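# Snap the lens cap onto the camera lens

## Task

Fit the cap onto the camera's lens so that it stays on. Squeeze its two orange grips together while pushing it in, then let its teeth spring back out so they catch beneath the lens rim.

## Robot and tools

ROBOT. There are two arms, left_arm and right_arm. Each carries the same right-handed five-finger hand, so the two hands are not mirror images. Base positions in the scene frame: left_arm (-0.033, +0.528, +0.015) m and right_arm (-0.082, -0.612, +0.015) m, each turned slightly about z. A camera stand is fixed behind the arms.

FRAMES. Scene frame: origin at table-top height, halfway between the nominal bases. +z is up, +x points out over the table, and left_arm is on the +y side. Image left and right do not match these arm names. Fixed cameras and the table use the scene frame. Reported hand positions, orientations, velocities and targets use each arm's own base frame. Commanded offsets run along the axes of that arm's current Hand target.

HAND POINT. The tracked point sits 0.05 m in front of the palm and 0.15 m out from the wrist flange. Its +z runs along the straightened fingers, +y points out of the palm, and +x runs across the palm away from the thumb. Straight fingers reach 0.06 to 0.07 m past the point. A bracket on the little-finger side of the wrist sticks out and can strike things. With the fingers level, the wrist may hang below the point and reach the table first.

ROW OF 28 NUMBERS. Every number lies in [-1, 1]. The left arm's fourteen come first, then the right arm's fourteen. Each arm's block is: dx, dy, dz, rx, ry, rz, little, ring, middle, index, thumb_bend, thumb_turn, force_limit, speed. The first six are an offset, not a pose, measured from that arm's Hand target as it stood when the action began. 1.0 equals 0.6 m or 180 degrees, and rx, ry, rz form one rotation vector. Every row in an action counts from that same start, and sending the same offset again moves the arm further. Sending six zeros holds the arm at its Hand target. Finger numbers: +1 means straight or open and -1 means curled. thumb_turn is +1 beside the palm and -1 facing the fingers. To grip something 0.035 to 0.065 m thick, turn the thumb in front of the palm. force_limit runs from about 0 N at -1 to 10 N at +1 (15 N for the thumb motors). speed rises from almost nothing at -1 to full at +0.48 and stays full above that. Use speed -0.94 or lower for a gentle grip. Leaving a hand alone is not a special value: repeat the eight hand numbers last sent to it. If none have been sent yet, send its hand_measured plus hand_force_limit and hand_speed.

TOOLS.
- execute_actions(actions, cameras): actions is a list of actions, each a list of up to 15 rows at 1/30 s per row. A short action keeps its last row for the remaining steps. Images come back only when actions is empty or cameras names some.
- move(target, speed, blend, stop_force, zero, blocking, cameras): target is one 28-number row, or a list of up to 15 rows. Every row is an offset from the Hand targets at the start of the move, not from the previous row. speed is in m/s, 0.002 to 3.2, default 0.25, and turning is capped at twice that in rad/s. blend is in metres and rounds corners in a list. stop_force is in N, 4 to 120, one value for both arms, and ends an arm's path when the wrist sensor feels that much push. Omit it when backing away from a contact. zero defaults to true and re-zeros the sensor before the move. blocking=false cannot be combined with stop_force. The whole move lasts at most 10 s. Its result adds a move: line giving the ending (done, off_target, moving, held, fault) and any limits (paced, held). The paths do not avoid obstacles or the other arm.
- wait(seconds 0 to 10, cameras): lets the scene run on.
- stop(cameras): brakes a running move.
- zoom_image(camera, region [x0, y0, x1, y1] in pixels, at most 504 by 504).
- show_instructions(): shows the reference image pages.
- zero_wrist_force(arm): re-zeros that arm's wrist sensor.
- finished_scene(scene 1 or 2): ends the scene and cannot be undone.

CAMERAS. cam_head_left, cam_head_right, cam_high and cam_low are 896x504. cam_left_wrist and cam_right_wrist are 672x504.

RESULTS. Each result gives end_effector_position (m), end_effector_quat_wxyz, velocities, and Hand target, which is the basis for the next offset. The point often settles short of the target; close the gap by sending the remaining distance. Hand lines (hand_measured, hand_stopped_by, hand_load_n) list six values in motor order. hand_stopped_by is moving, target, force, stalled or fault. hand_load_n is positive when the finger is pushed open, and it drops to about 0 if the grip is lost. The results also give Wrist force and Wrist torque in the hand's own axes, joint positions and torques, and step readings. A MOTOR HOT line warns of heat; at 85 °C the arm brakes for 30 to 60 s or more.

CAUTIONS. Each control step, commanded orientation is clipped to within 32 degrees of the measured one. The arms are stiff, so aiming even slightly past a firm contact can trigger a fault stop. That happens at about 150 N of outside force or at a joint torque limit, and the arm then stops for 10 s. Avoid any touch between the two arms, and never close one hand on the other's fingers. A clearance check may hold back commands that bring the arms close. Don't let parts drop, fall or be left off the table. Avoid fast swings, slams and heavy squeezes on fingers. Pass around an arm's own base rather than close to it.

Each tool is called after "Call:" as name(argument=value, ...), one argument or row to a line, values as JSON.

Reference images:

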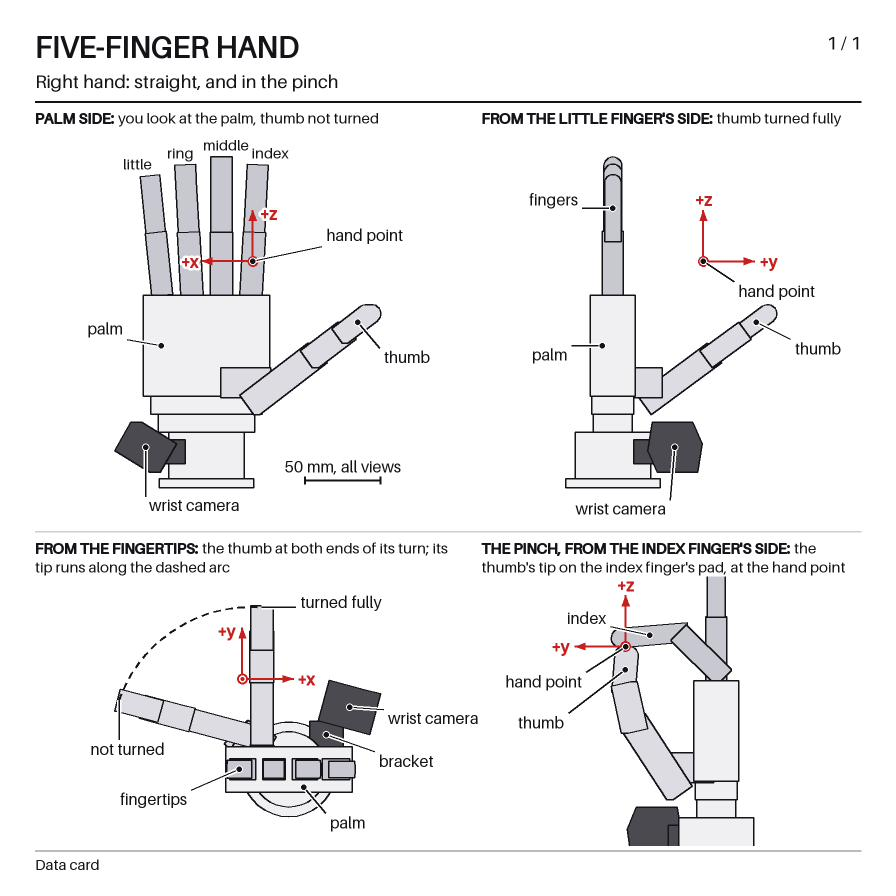

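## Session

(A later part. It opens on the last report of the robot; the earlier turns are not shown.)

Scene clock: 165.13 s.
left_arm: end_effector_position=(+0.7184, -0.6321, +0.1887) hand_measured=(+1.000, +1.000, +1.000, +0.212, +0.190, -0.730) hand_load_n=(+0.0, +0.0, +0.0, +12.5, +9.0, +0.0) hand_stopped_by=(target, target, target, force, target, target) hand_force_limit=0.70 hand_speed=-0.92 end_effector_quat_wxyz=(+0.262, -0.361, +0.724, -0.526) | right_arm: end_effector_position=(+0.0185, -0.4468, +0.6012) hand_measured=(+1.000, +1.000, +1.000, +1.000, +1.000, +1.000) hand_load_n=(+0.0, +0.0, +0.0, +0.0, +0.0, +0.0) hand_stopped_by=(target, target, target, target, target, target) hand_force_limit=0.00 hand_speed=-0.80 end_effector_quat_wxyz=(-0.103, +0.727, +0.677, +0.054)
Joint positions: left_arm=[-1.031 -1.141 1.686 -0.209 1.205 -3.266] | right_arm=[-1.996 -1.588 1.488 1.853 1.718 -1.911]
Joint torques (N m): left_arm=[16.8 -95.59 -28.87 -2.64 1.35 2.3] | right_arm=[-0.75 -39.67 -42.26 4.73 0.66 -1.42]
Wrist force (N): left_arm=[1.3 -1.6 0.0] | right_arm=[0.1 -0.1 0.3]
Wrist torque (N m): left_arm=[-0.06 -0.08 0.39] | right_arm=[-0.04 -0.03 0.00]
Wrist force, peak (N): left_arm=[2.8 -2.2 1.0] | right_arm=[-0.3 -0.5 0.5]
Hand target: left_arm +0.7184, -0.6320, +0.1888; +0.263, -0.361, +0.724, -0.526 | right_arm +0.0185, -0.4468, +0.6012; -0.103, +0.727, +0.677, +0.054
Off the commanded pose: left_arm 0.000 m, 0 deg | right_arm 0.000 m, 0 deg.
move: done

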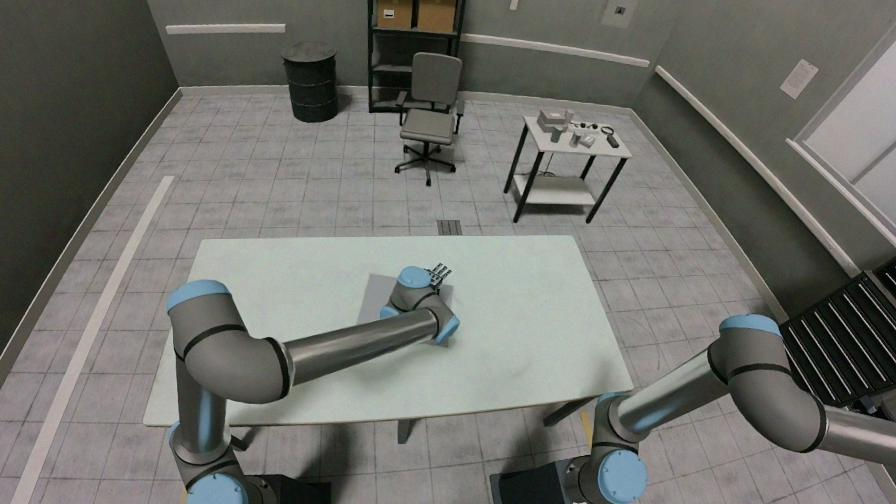

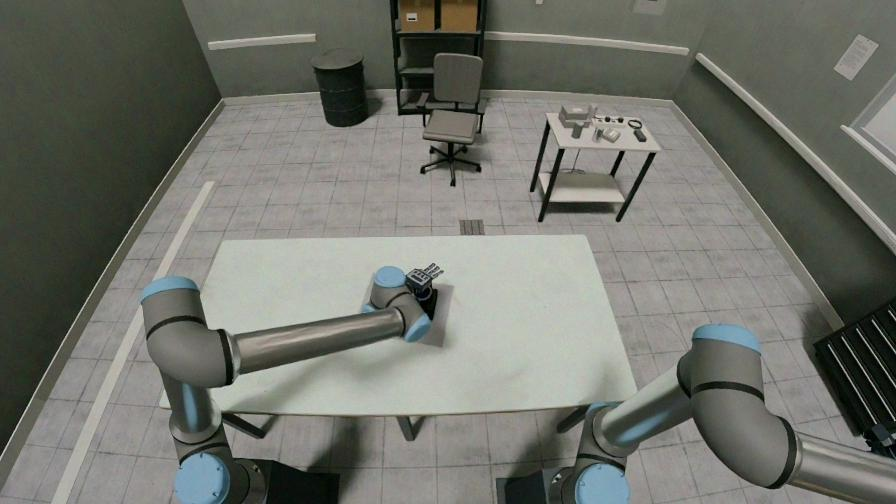

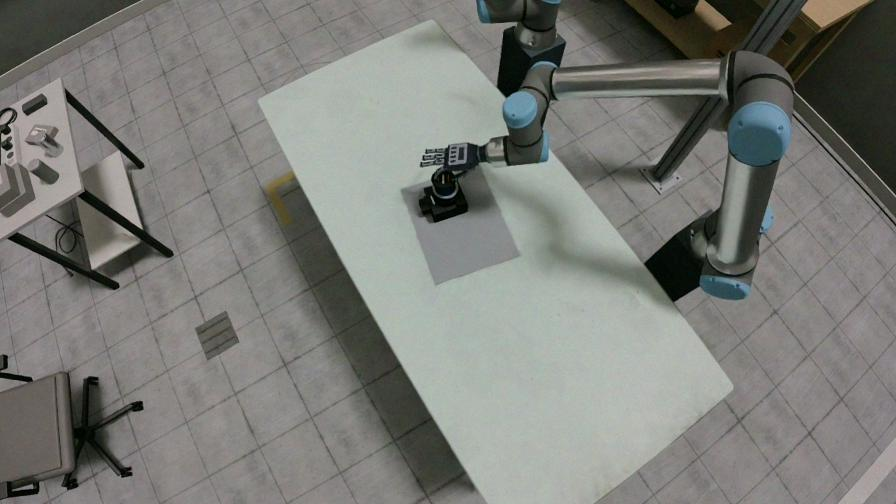

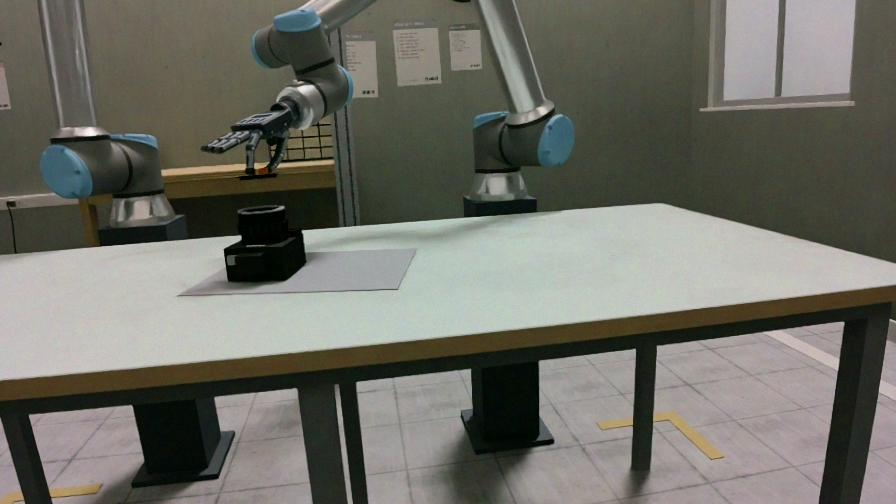

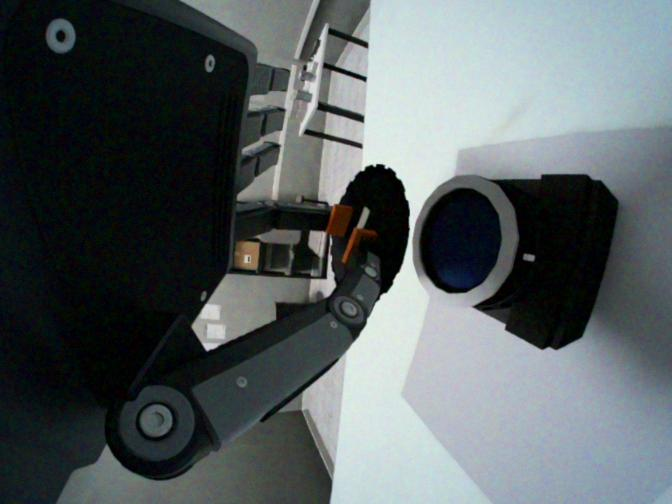

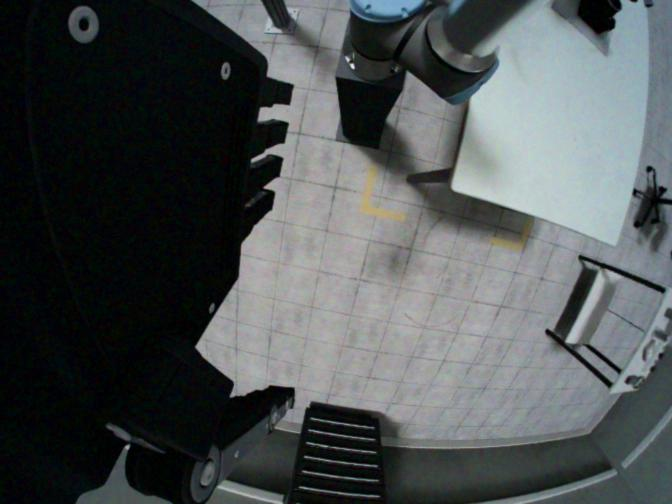

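Call:
move(
  target=[0,0.0634,0.0206,-0.0311,0.0069,-0.0211,1,1,1,-0.03,0.185,-0.73,0.7,-0.92,0,0,0,0,0,0,1,1,1,1,1,1,0,-0.8],
  speed=0.06,
  cameras=["cam_low","cam_left_wrist","cam_high","cam_head_right","cam_head_left"],
)

Call:
zoom_image(
  camera="cam_low",
  region=[225, 160, 305, 240],
)

Call:
zoom_image(
  camera="cam_high",
  region=[420, 160, 470, 210],
)

Call:
zoom_image(
  camera="cam_left_wrist",
  region=[280, 130, 480, 330],
)

Call:
zoom_image(
  camera="cam_head_right",
  region=[390, 260, 450, 320],
)

Scene clock: 185.30 s.
left_arm: end_effector_position=(+0.7186, -0.6321, +0.1487) hand_measured=(+1.000, +1.000, +1.000, +0.212, +0.190, -0.730) hand_load_n=(+0.0, +0.0, +0.0, +13.0, +9.0, +0.0) hand_stopped_by=(target, target, target, force, target, target) hand_force_limit=0.70 hand_speed=-0.92 end_effector_quat_wxyz=(+0.219, -0.391, +0.739, -0.503) | right_arm: end_effector_position=(+0.0185, -0.4468, +0.6012) hand_measured=(+1.000, +1.000, +1.000, +1.000, +1.000, +1.000) hand_load_n=(+0.0, +0.0, +0.0, +0.0, +0.0, +0.0) hand_stopped_by=(target, target, target, target, target, target) hand_force_limit=0.00 hand_speed=-0.80 end_effector_quat_wxyz=(-0.103, +0.727, +0.677, +0.054)
Joint positions: left_arm=[-1.009 -1.09 1.647 -0.127 1.263 -3.356] | right_arm=[-1.996 -1.588 1.488 1.853 1.718 -1.911]
Joint torques (N m): left_arm=[-10.13 -103.34 -29.07 -3.16 -3.1 3.66] | right_arm=[1.24 -39.17 -44.36 4.82 0.94 -1.44]
Wrist force (N): left_arm=[1.8 -1.9 0.0] | right_arm=[0.1 0.0 0.0]
Wrist torque (N m): left_arm=[-0.14 -0.23 0.32] | right_arm=[0.00 -0.01 0.00]
Wrist force, peak (N): left_arm=[2.1 -2.2 0.5] | right_arm=[-0.5 -0.2 0.6]
Hand target: left_arm +0.7184, -0.6321, +0.1488; +0.219, -0.391, +0.739, -0.503 | right_arm +0.0185, -0.4468, +0.6012; -0.103, +0.727, +0.677, +0.054
Off the commanded pose: left_arm 0.000 m, 0 deg | right_arm 0.000 m, 0 deg.
move: done
Images, in order (width x height): cam_head_left 896x504, cam_head_right 896x504, cam_high 896x504, cam_low 896x504, cam_left_wrist 672x504.

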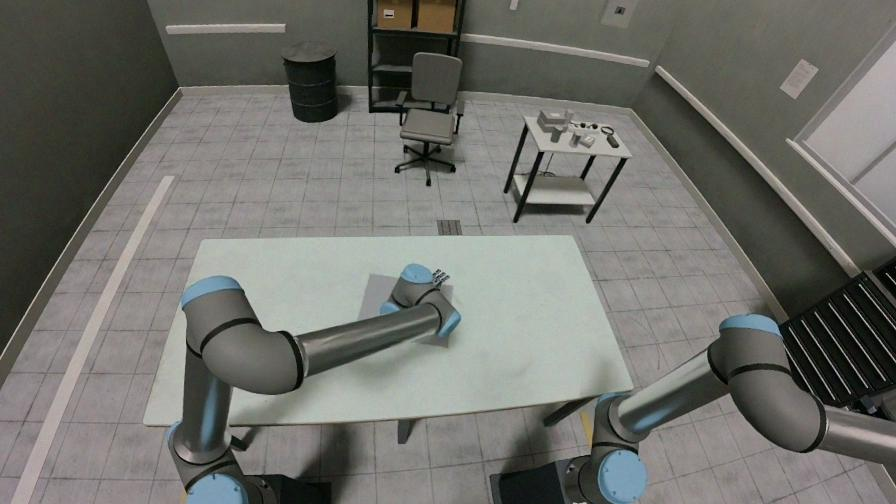

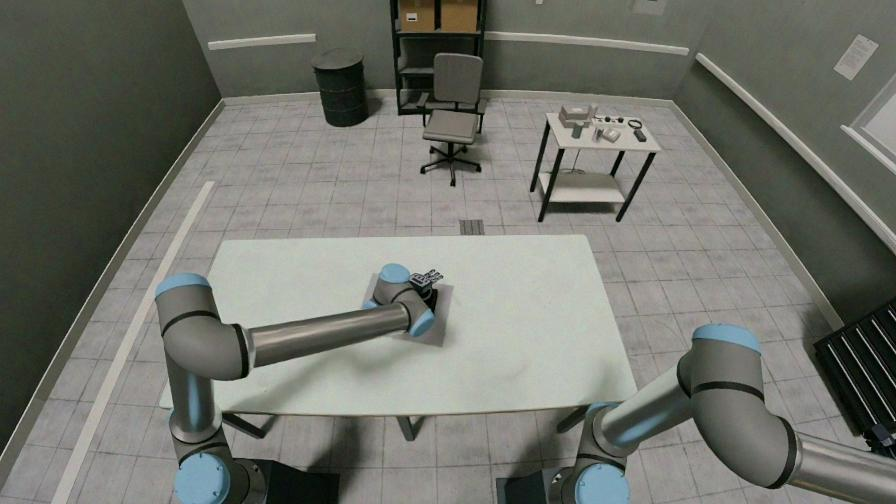

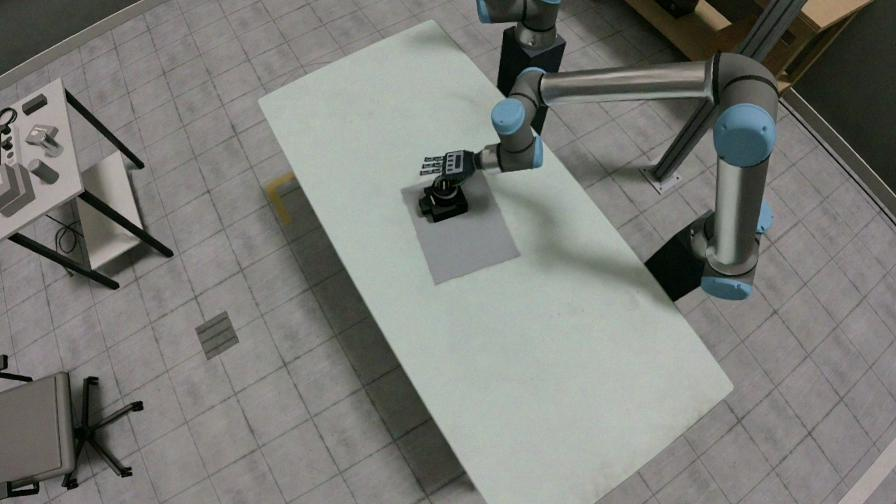

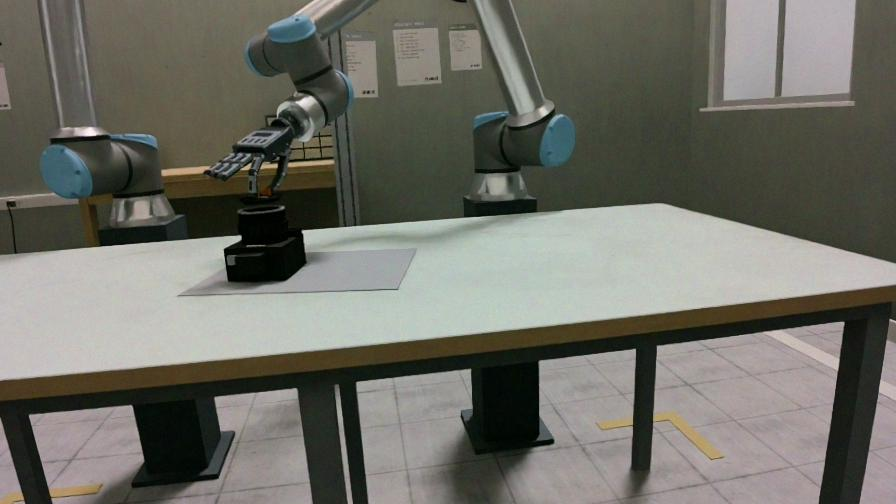

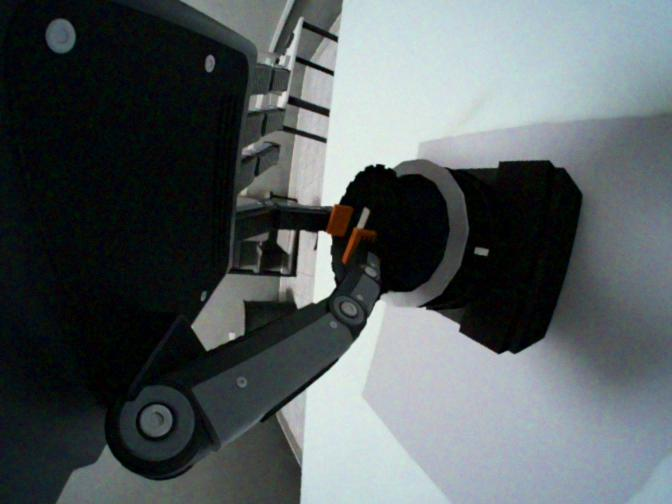

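Scaled by 6.300 from the camera's 896x504 image, which has a finer 1280x720 frame.

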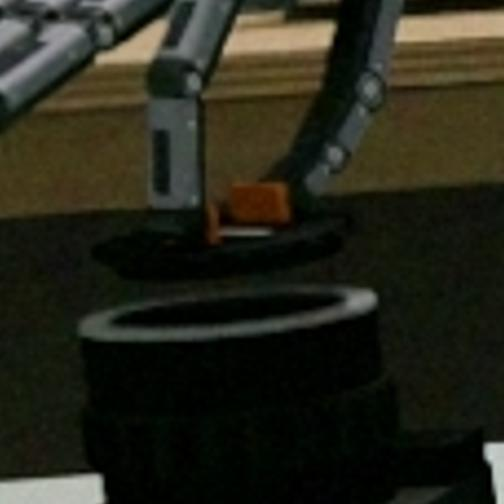

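Scaled by 10.080 from the camera's 896x504 image, which has a finer 1280x720 frame.

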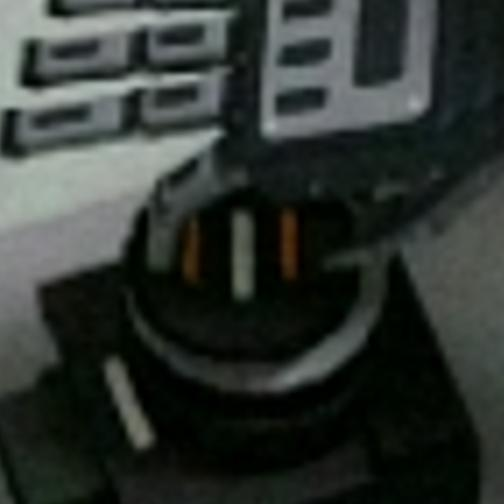

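Scaled by 2.520 from the camera's 672x504 image, which has a finer 960x720 frame.

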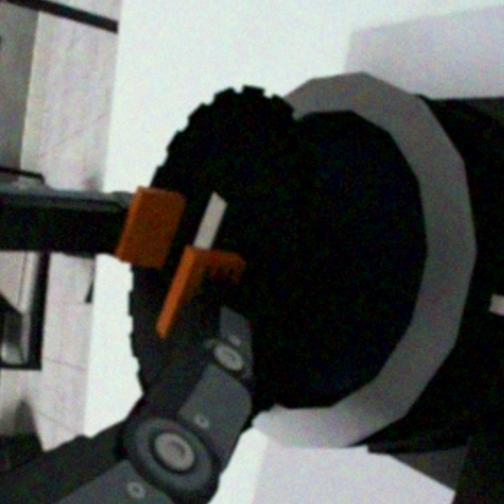

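Scaled by 8.400 from the camera's 896x504 image, which has a finer 1280x720 frame.

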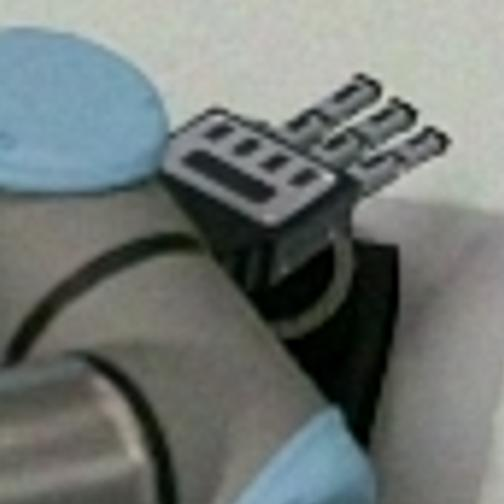

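Call:
move(
  target=[0.00367,0.0161,0.00133,0,0,0,1,1,1,-0.03,0.185,-0.73,0.7,-0.92,0,0,0,0,0,0,1,1,1,1,1,1,0,-0.8],
  speed=0.03,
  stop_force=8,
  cameras=["cam_low","cam_left_wrist","cam_high"],
)

Call:
zoom_image(
  camera="cam_low",
  region=[232, 175, 297, 240],
)

Call:
zoom_image(
  camera="cam_high",
  region=[420, 160, 470, 210],
)

Call:
zoom_image(
  camera="cam_left_wrist",
  region=[300, 140, 480, 320],
)

Scene clock: 195.50 s.
left_arm: end_effector_position=(+0.7142, -0.6325, +0.1398) hand_measured=(+1.000, +1.000, +1.000, +0.212, +0.190, -0.730) hand_load_n=(+0.0, +0.0, +0.0, +13.0, +9.0, +0.0) hand_stopped_by=(target, target, target, force, target, target) hand_force_limit=0.70 hand_speed=-0.92 end_effector_quat_wxyz=(+0.219, -0.391, +0.739, -0.503) | right_arm: end_effector_position=(+0.0185, -0.4468, +0.6012) hand_measured=(+1.000, +1.000, +1.000, +1.000, +1.000, +1.000) hand_load_n=(+0.0, +0.0, -0.5, +0.0, +0.0, +0.0) hand_stopped_by=(target, target, target, target, target, target) hand_force_limit=0.00 hand_speed=-0.80 end_effector_quat_wxyz=(-0.103, +0.727, +0.677, +0.054)
Joint positions: left_arm=[-1.015 -1.086 1.66 -0.142 1.258 -3.358] | right_arm=[-1.996 -1.588 1.488 1.853 1.718 -1.911]
Joint torques (N m): left_arm=[15.58 -92.11 -50.99 1.8 1.31 1.77] | right_arm=[-0.08 -37.95 -43.71 4.49 1.23 -0.96]
Wrist force (N): left_arm=[1.7 -1.8 0.0] | right_arm=[0.1 0.0 0.0]
Wrist torque (N m): left_arm=[-0.15 -0.20 0.40] | right_arm=[-0.02 -0.02 0.00]
Wrist force, peak (N): left_arm=[2.2 -2.3 0.2] | right_arm=[-0.2 0.0 1.1]
Hand target: left_arm +0.7142, -0.6324, +0.1398; +0.219, -0.391, +0.739, -0.503 | right_arm +0.0185, -0.4468, +0.6012; -0.103, +0.727, +0.677, +0.054
Off the commanded pose: left_arm 0.000 m, 0 deg | right_arm 0.000 m, 0 deg.
move: done
Images, in order (width x height): cam_high 896x504, cam_low 896x504, cam_left_wrist 672x504.

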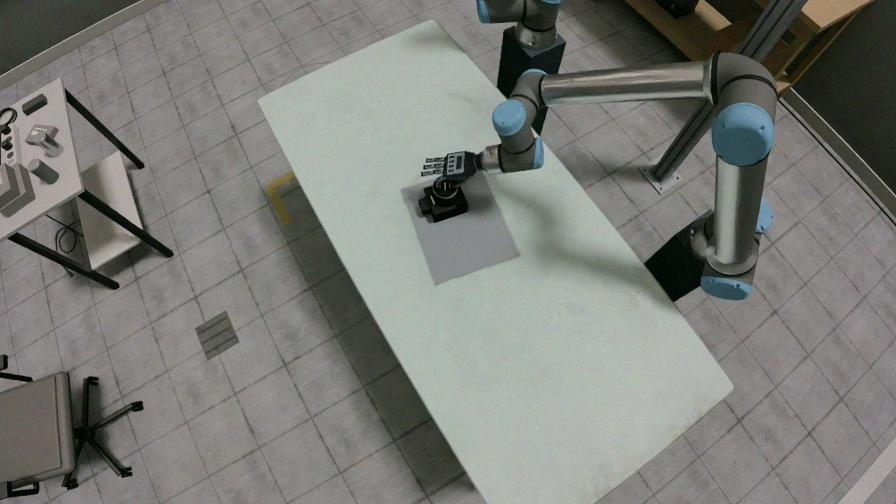

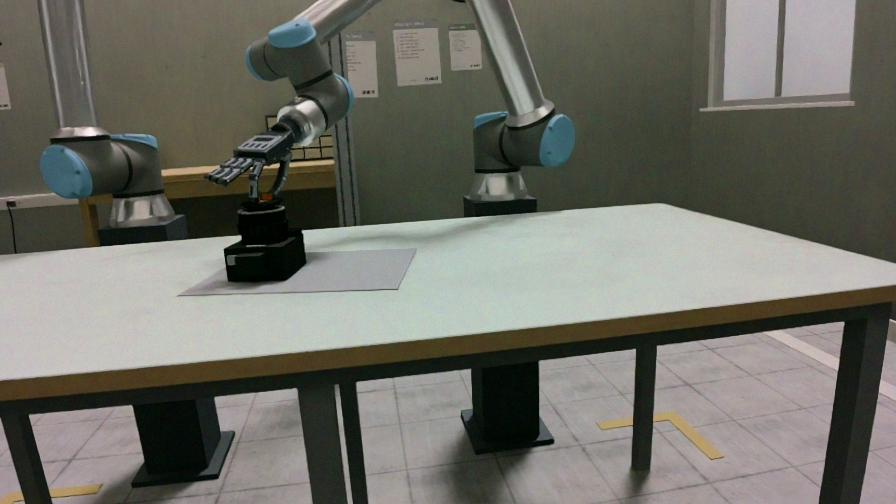

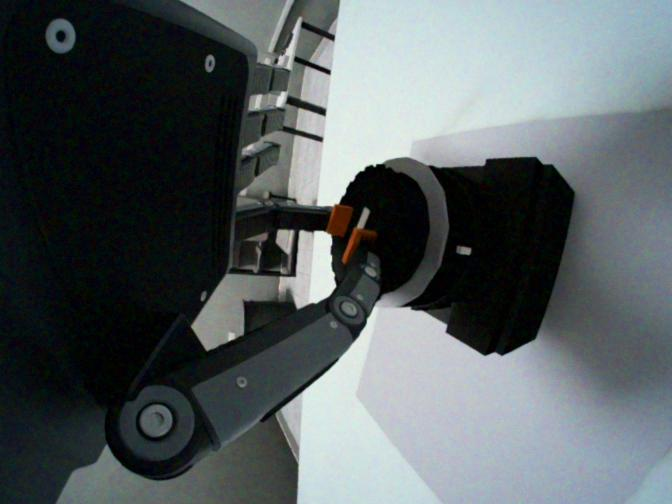

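Scaled by 7.754 from the camera's 896x504 image, which has a finer 1280x720 frame.

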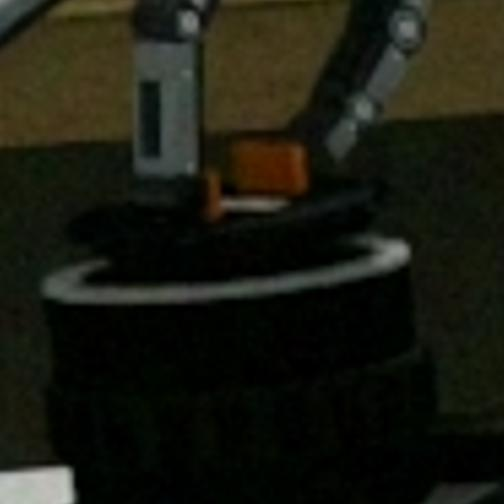

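Scaled by 10.080 from the camera's 896x504 image, which has a finer 1280x720 frame.

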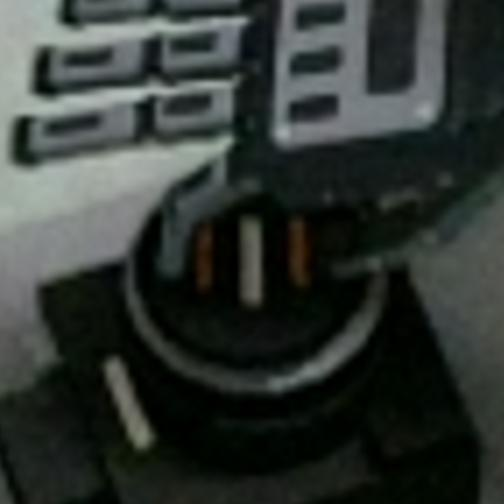

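Scaled by 2.800 from the camera's 672x504 image, which has a finer 960x720 frame.

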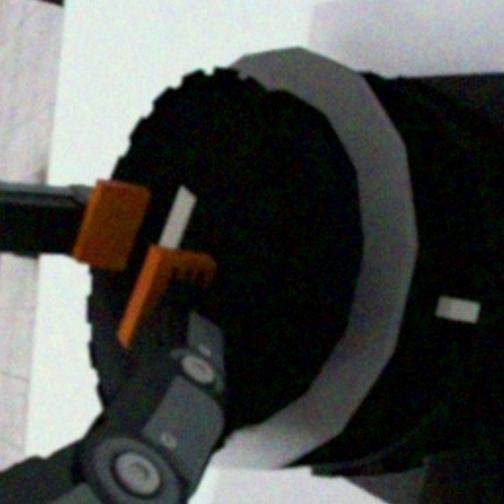

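Call:
zoom_image(
  camera="cam_low",
  region=[236, 192, 264, 216],
)

Call:
zoom_image(
  camera="cam_low",
  region=[260, 190, 288, 214],
)

Call:
zoom_image(
  camera="cam_high",
  region=[430, 174, 462, 202],
)

Scaled by 18.000 from the camera's 896x504 image, which has a finer 1280x720 frame.

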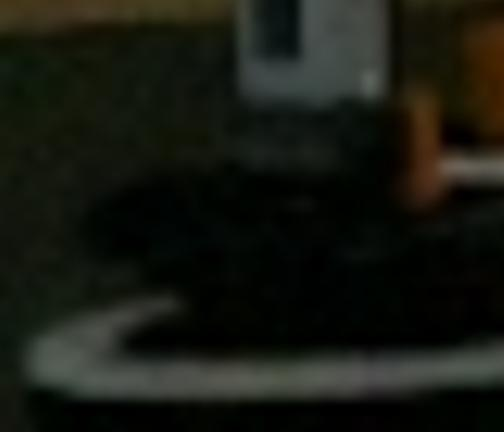

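Scaled by 18.000 from the camera's 896x504 image, which has a finer 1280x720 frame.

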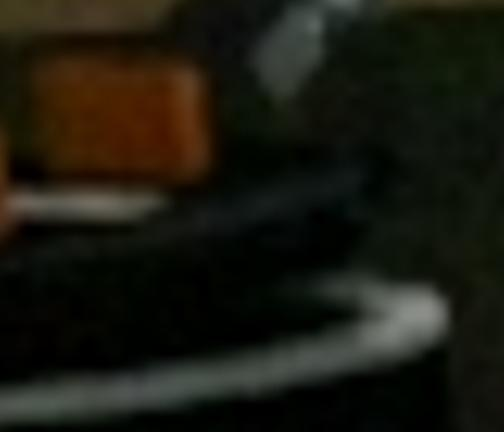

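Scaled by 15.750 from the camera's 896x504 image, which has a finer 1280x720 frame.

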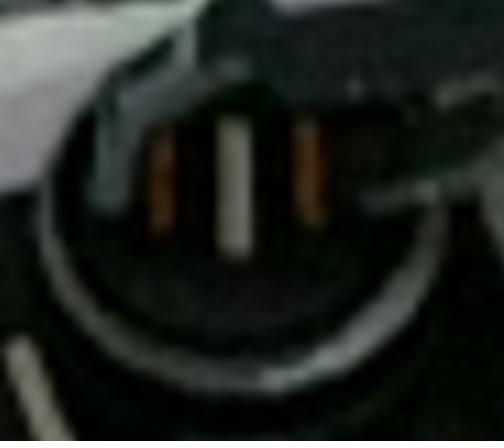

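Call:
move(
  target=[0.0007,0.0082,0.0023,0,0,0,1,1,1,-0.03,0.185,-0.73,0.7,-0.92,0,0,0,0,0,0,1,1,1,1,1,1,0,-0.8],
  speed=0.02,
  stop_force=5,
  cameras=["cam_low","cam_left_wrist","cam_high"],
)

Call:
zoom_image(
  camera="cam_low",
  region=[236, 190, 290, 224],
)

Call:
zoom_image(
  camera="cam_high",
  region=[430, 174, 462, 202],
)

Call:
zoom_image(
  camera="cam_left_wrist",
  region=[300, 140, 480, 320],
)

Scene clock: 202.97 s.
left_arm: end_effector_position=(+0.7132, -0.6326, +0.1347) hand_measured=(+1.000, +1.000, +1.000, +0.212, +0.190, -0.730) hand_load_n=(+0.0, +0.0, +0.0, +13.0, +9.0, +0.0) hand_stopped_by=(target, target, target, force, target, target) hand_force_limit=0.70 hand_speed=-0.92 end_effector_quat_wxyz=(+0.219, -0.391, +0.739, -0.503) | right_arm: end_effector_position=(+0.0185, -0.4468, +0.6012) hand_measured=(+1.000, +1.000, +1.000, +1.000, +1.000, +1.000) hand_load_n=(+0.0, +0.0, +0.0, +0.0, +0.0, +0.0) hand_stopped_by=(target, target, target, target, target, target) hand_force_limit=0.00 hand_speed=-0.80 end_effector_quat_wxyz=(-0.103, +0.727, +0.677, +0.054)
Joint positions: left_arm=[-1.016 -1.082 1.664 -0.15 1.257 -3.359] | right_arm=[-1.996 -1.588 1.488 1.853 1.718 -1.911]
Joint torques (N m): left_arm=[-8.97 -81.69 -40.71 1.28 -1.42 -3.99] | right_arm=[2.33 -39.66 -42.67 4.88 0.33 -1.1]
Wrist force (N): left_arm=[1.9 -1.9 -0.1] | right_arm=[-0.3 -0.1 0.4]
Wrist torque (N m): left_arm=[-0.15 -0.23 0.42] | right_arm=[-0.04 0.03 -0.03]
Wrist force, peak (N): left_arm=[2.0 -2.3 -0.1] | right_arm=[-0.4 -0.2 0.7]
Hand target: left_arm +0.7132, -0.6326, +0.1348; +0.219, -0.391, +0.739, -0.503 | right_arm +0.0185, -0.4468, +0.6012; -0.103, +0.727, +0.677, +0.054
Off the commanded pose: left_arm 0.000 m, 0 deg | right_arm 0.000 m, 0 deg.
move: done
Images, in order (width x height): cam_high 896x504, cam_low 896x504, cam_left_wrist 672x504.

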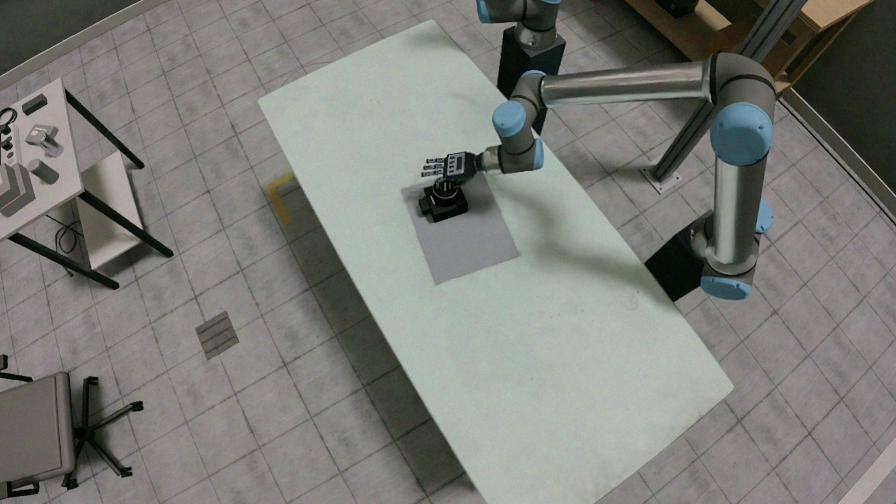

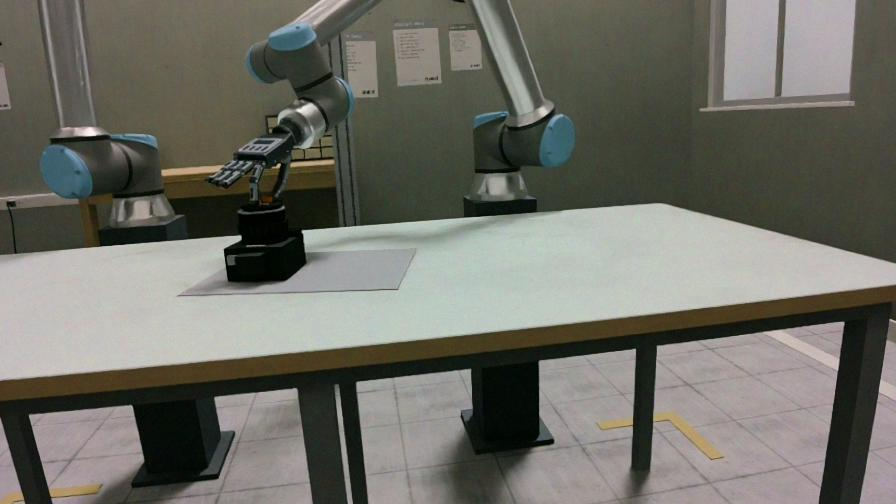

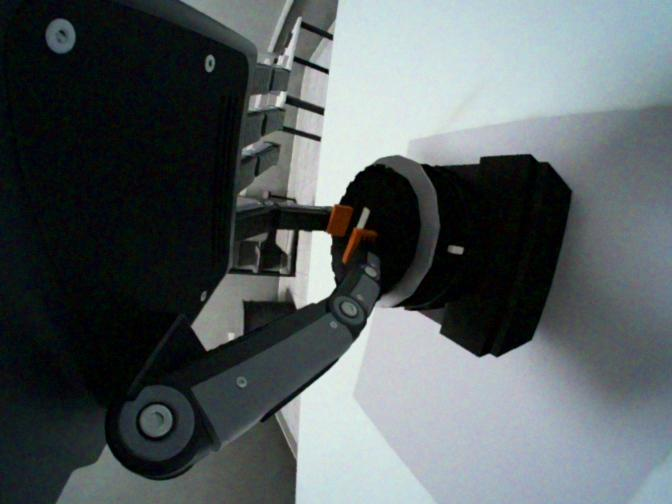

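Scaled by 9.333 from the camera's 896x504 image, which has a finer 1280x720 frame.

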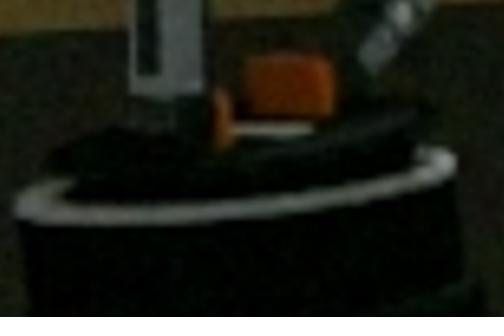

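Scaled by 15.750 from the camera's 896x504 image, which has a finer 1280x720 frame.

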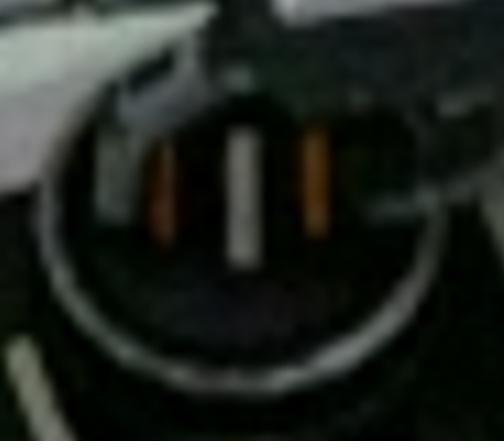

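Scaled by 2.800 from the camera's 672x504 image, which has a finer 960x720 frame.

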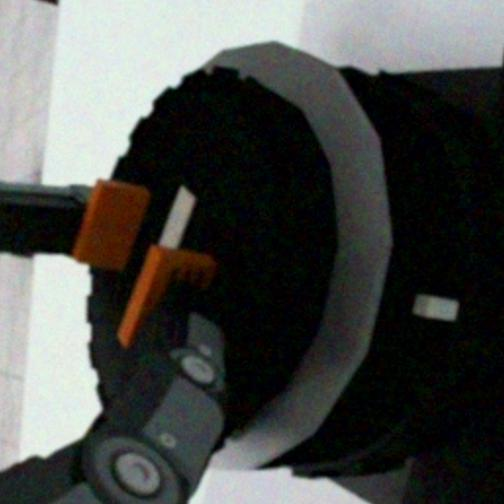

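Call:
move(
  target=[0.0003,0.0059,0.0032,0,0,0,1,1,1,-0.03,0.185,-0.73,0.7,-0.92,0,0,0,0,0,0,1,1,1,1,1,1,0,-0.8],
  speed=0.01,
  stop_force=5,
  cameras=["cam_low","cam_left_wrist","cam_high"],
)

Call:
zoom_image(
  camera="cam_low",
  region=[236, 190, 290, 224],
)

Call:
zoom_image(
  camera="cam_high",
  region=[430, 174, 462, 202],
)

Call:
zoom_image(
  camera="cam_left_wrist",
  region=[300, 140, 480, 320],
)

Scene clock: 208.93 s.
left_arm: end_effector_position=(+0.7133, -0.6331, +0.1332) hand_measured=(+1.000, +1.000, +1.000, +0.212, +0.190, -0.730) hand_load_n=(+0.0, +0.0, +0.0, +11.5, +10.0, -0.5) hand_stopped_by=(target, target, target, force, target, target) hand_force_limit=0.70 hand_speed=-0.92 end_effector_quat_wxyz=(+0.219, -0.391, +0.739, -0.503) | right_arm: end_effector_position=(+0.0185, -0.4468, +0.6012) hand_measured=(+1.000, +1.000, +1.000, +1.000, +1.000, +1.000) hand_load_n=(+0.0, +0.0, +0.0, +0.0, +0.0, +0.0) hand_stopped_by=(target, target, target, target, target, target) hand_force_limit=0.00 hand_speed=-0.80 end_effector_quat_wxyz=(-0.103, +0.727, +0.677, +0.054)
Joint positions: left_arm=[-1.016 -1.08 1.665 -0.153 1.257 -3.359] | right_arm=[-1.996 -1.588 1.488 1.853 1.718 -1.911]
Joint torques (N m): left_arm=[17.71 -94.48 -48.83 1.93 0.39 1] | right_arm=[-0.68 -37.83 -43.3 4.73 0.9 -1.56]
Wrist force (N): left_arm=[4.5 -4.1 -4.9] | right_arm=[-0.1 0.2 0.4]
Wrist torque (N m): left_arm=[-0.07 -0.15 0.45] | right_arm=[0.00 0.00 -0.01]
Wrist force, peak (N): left_arm=[5.7 -5.6 -6.5] | right_arm=[-0.1 -0.5 0.8]
Hand target: left_arm +0.7133, -0.6330, +0.1332; +0.219, -0.391, +0.739, -0.503 (not the last commanded pose) | right_arm +0.0185, -0.4468, +0.6012; -0.103, +0.727, +0.677, +0.054
Off the commanded pose: left_arm 0.002 m, 0 deg | right_arm 0.000 m, 0 deg.
move: contact (left_arm)
Images, in order (width x height): cam_high 896x504, cam_low 896x504, cam_left_wrist 672x504.

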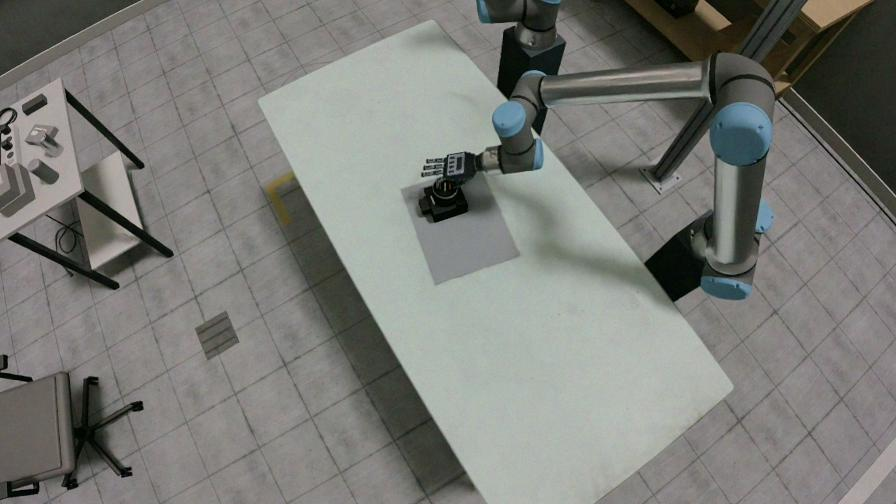

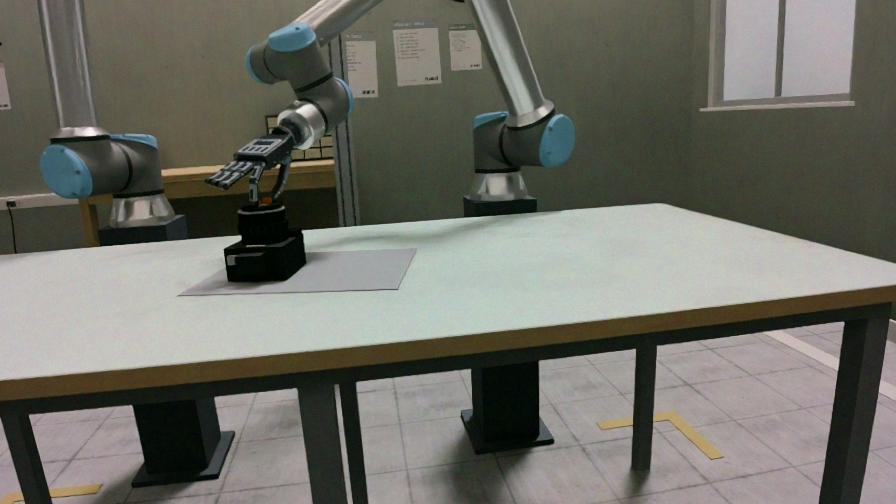

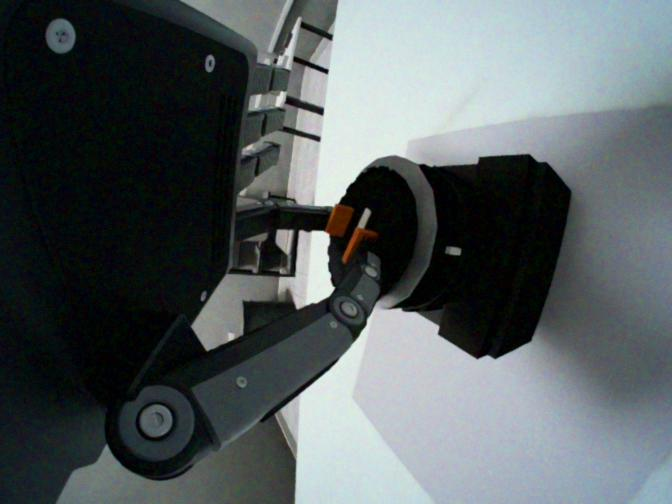

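Scaled by 9.333 from the camera's 896x504 image, which has a finer 1280x720 frame.

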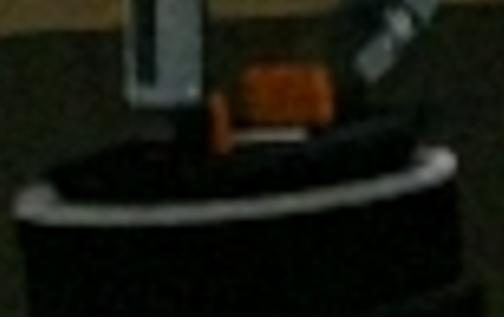

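Scaled by 15.750 from the camera's 896x504 image, which has a finer 1280x720 frame.

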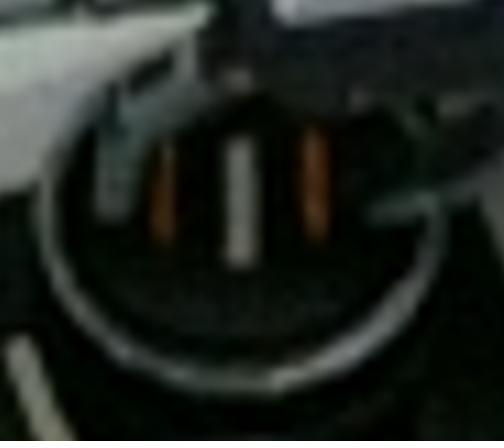

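Scaled by 2.800 from the camera's 672x504 image, which has a finer 960x720 frame.

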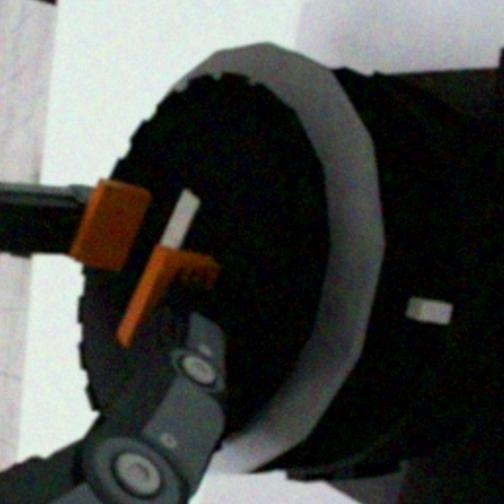

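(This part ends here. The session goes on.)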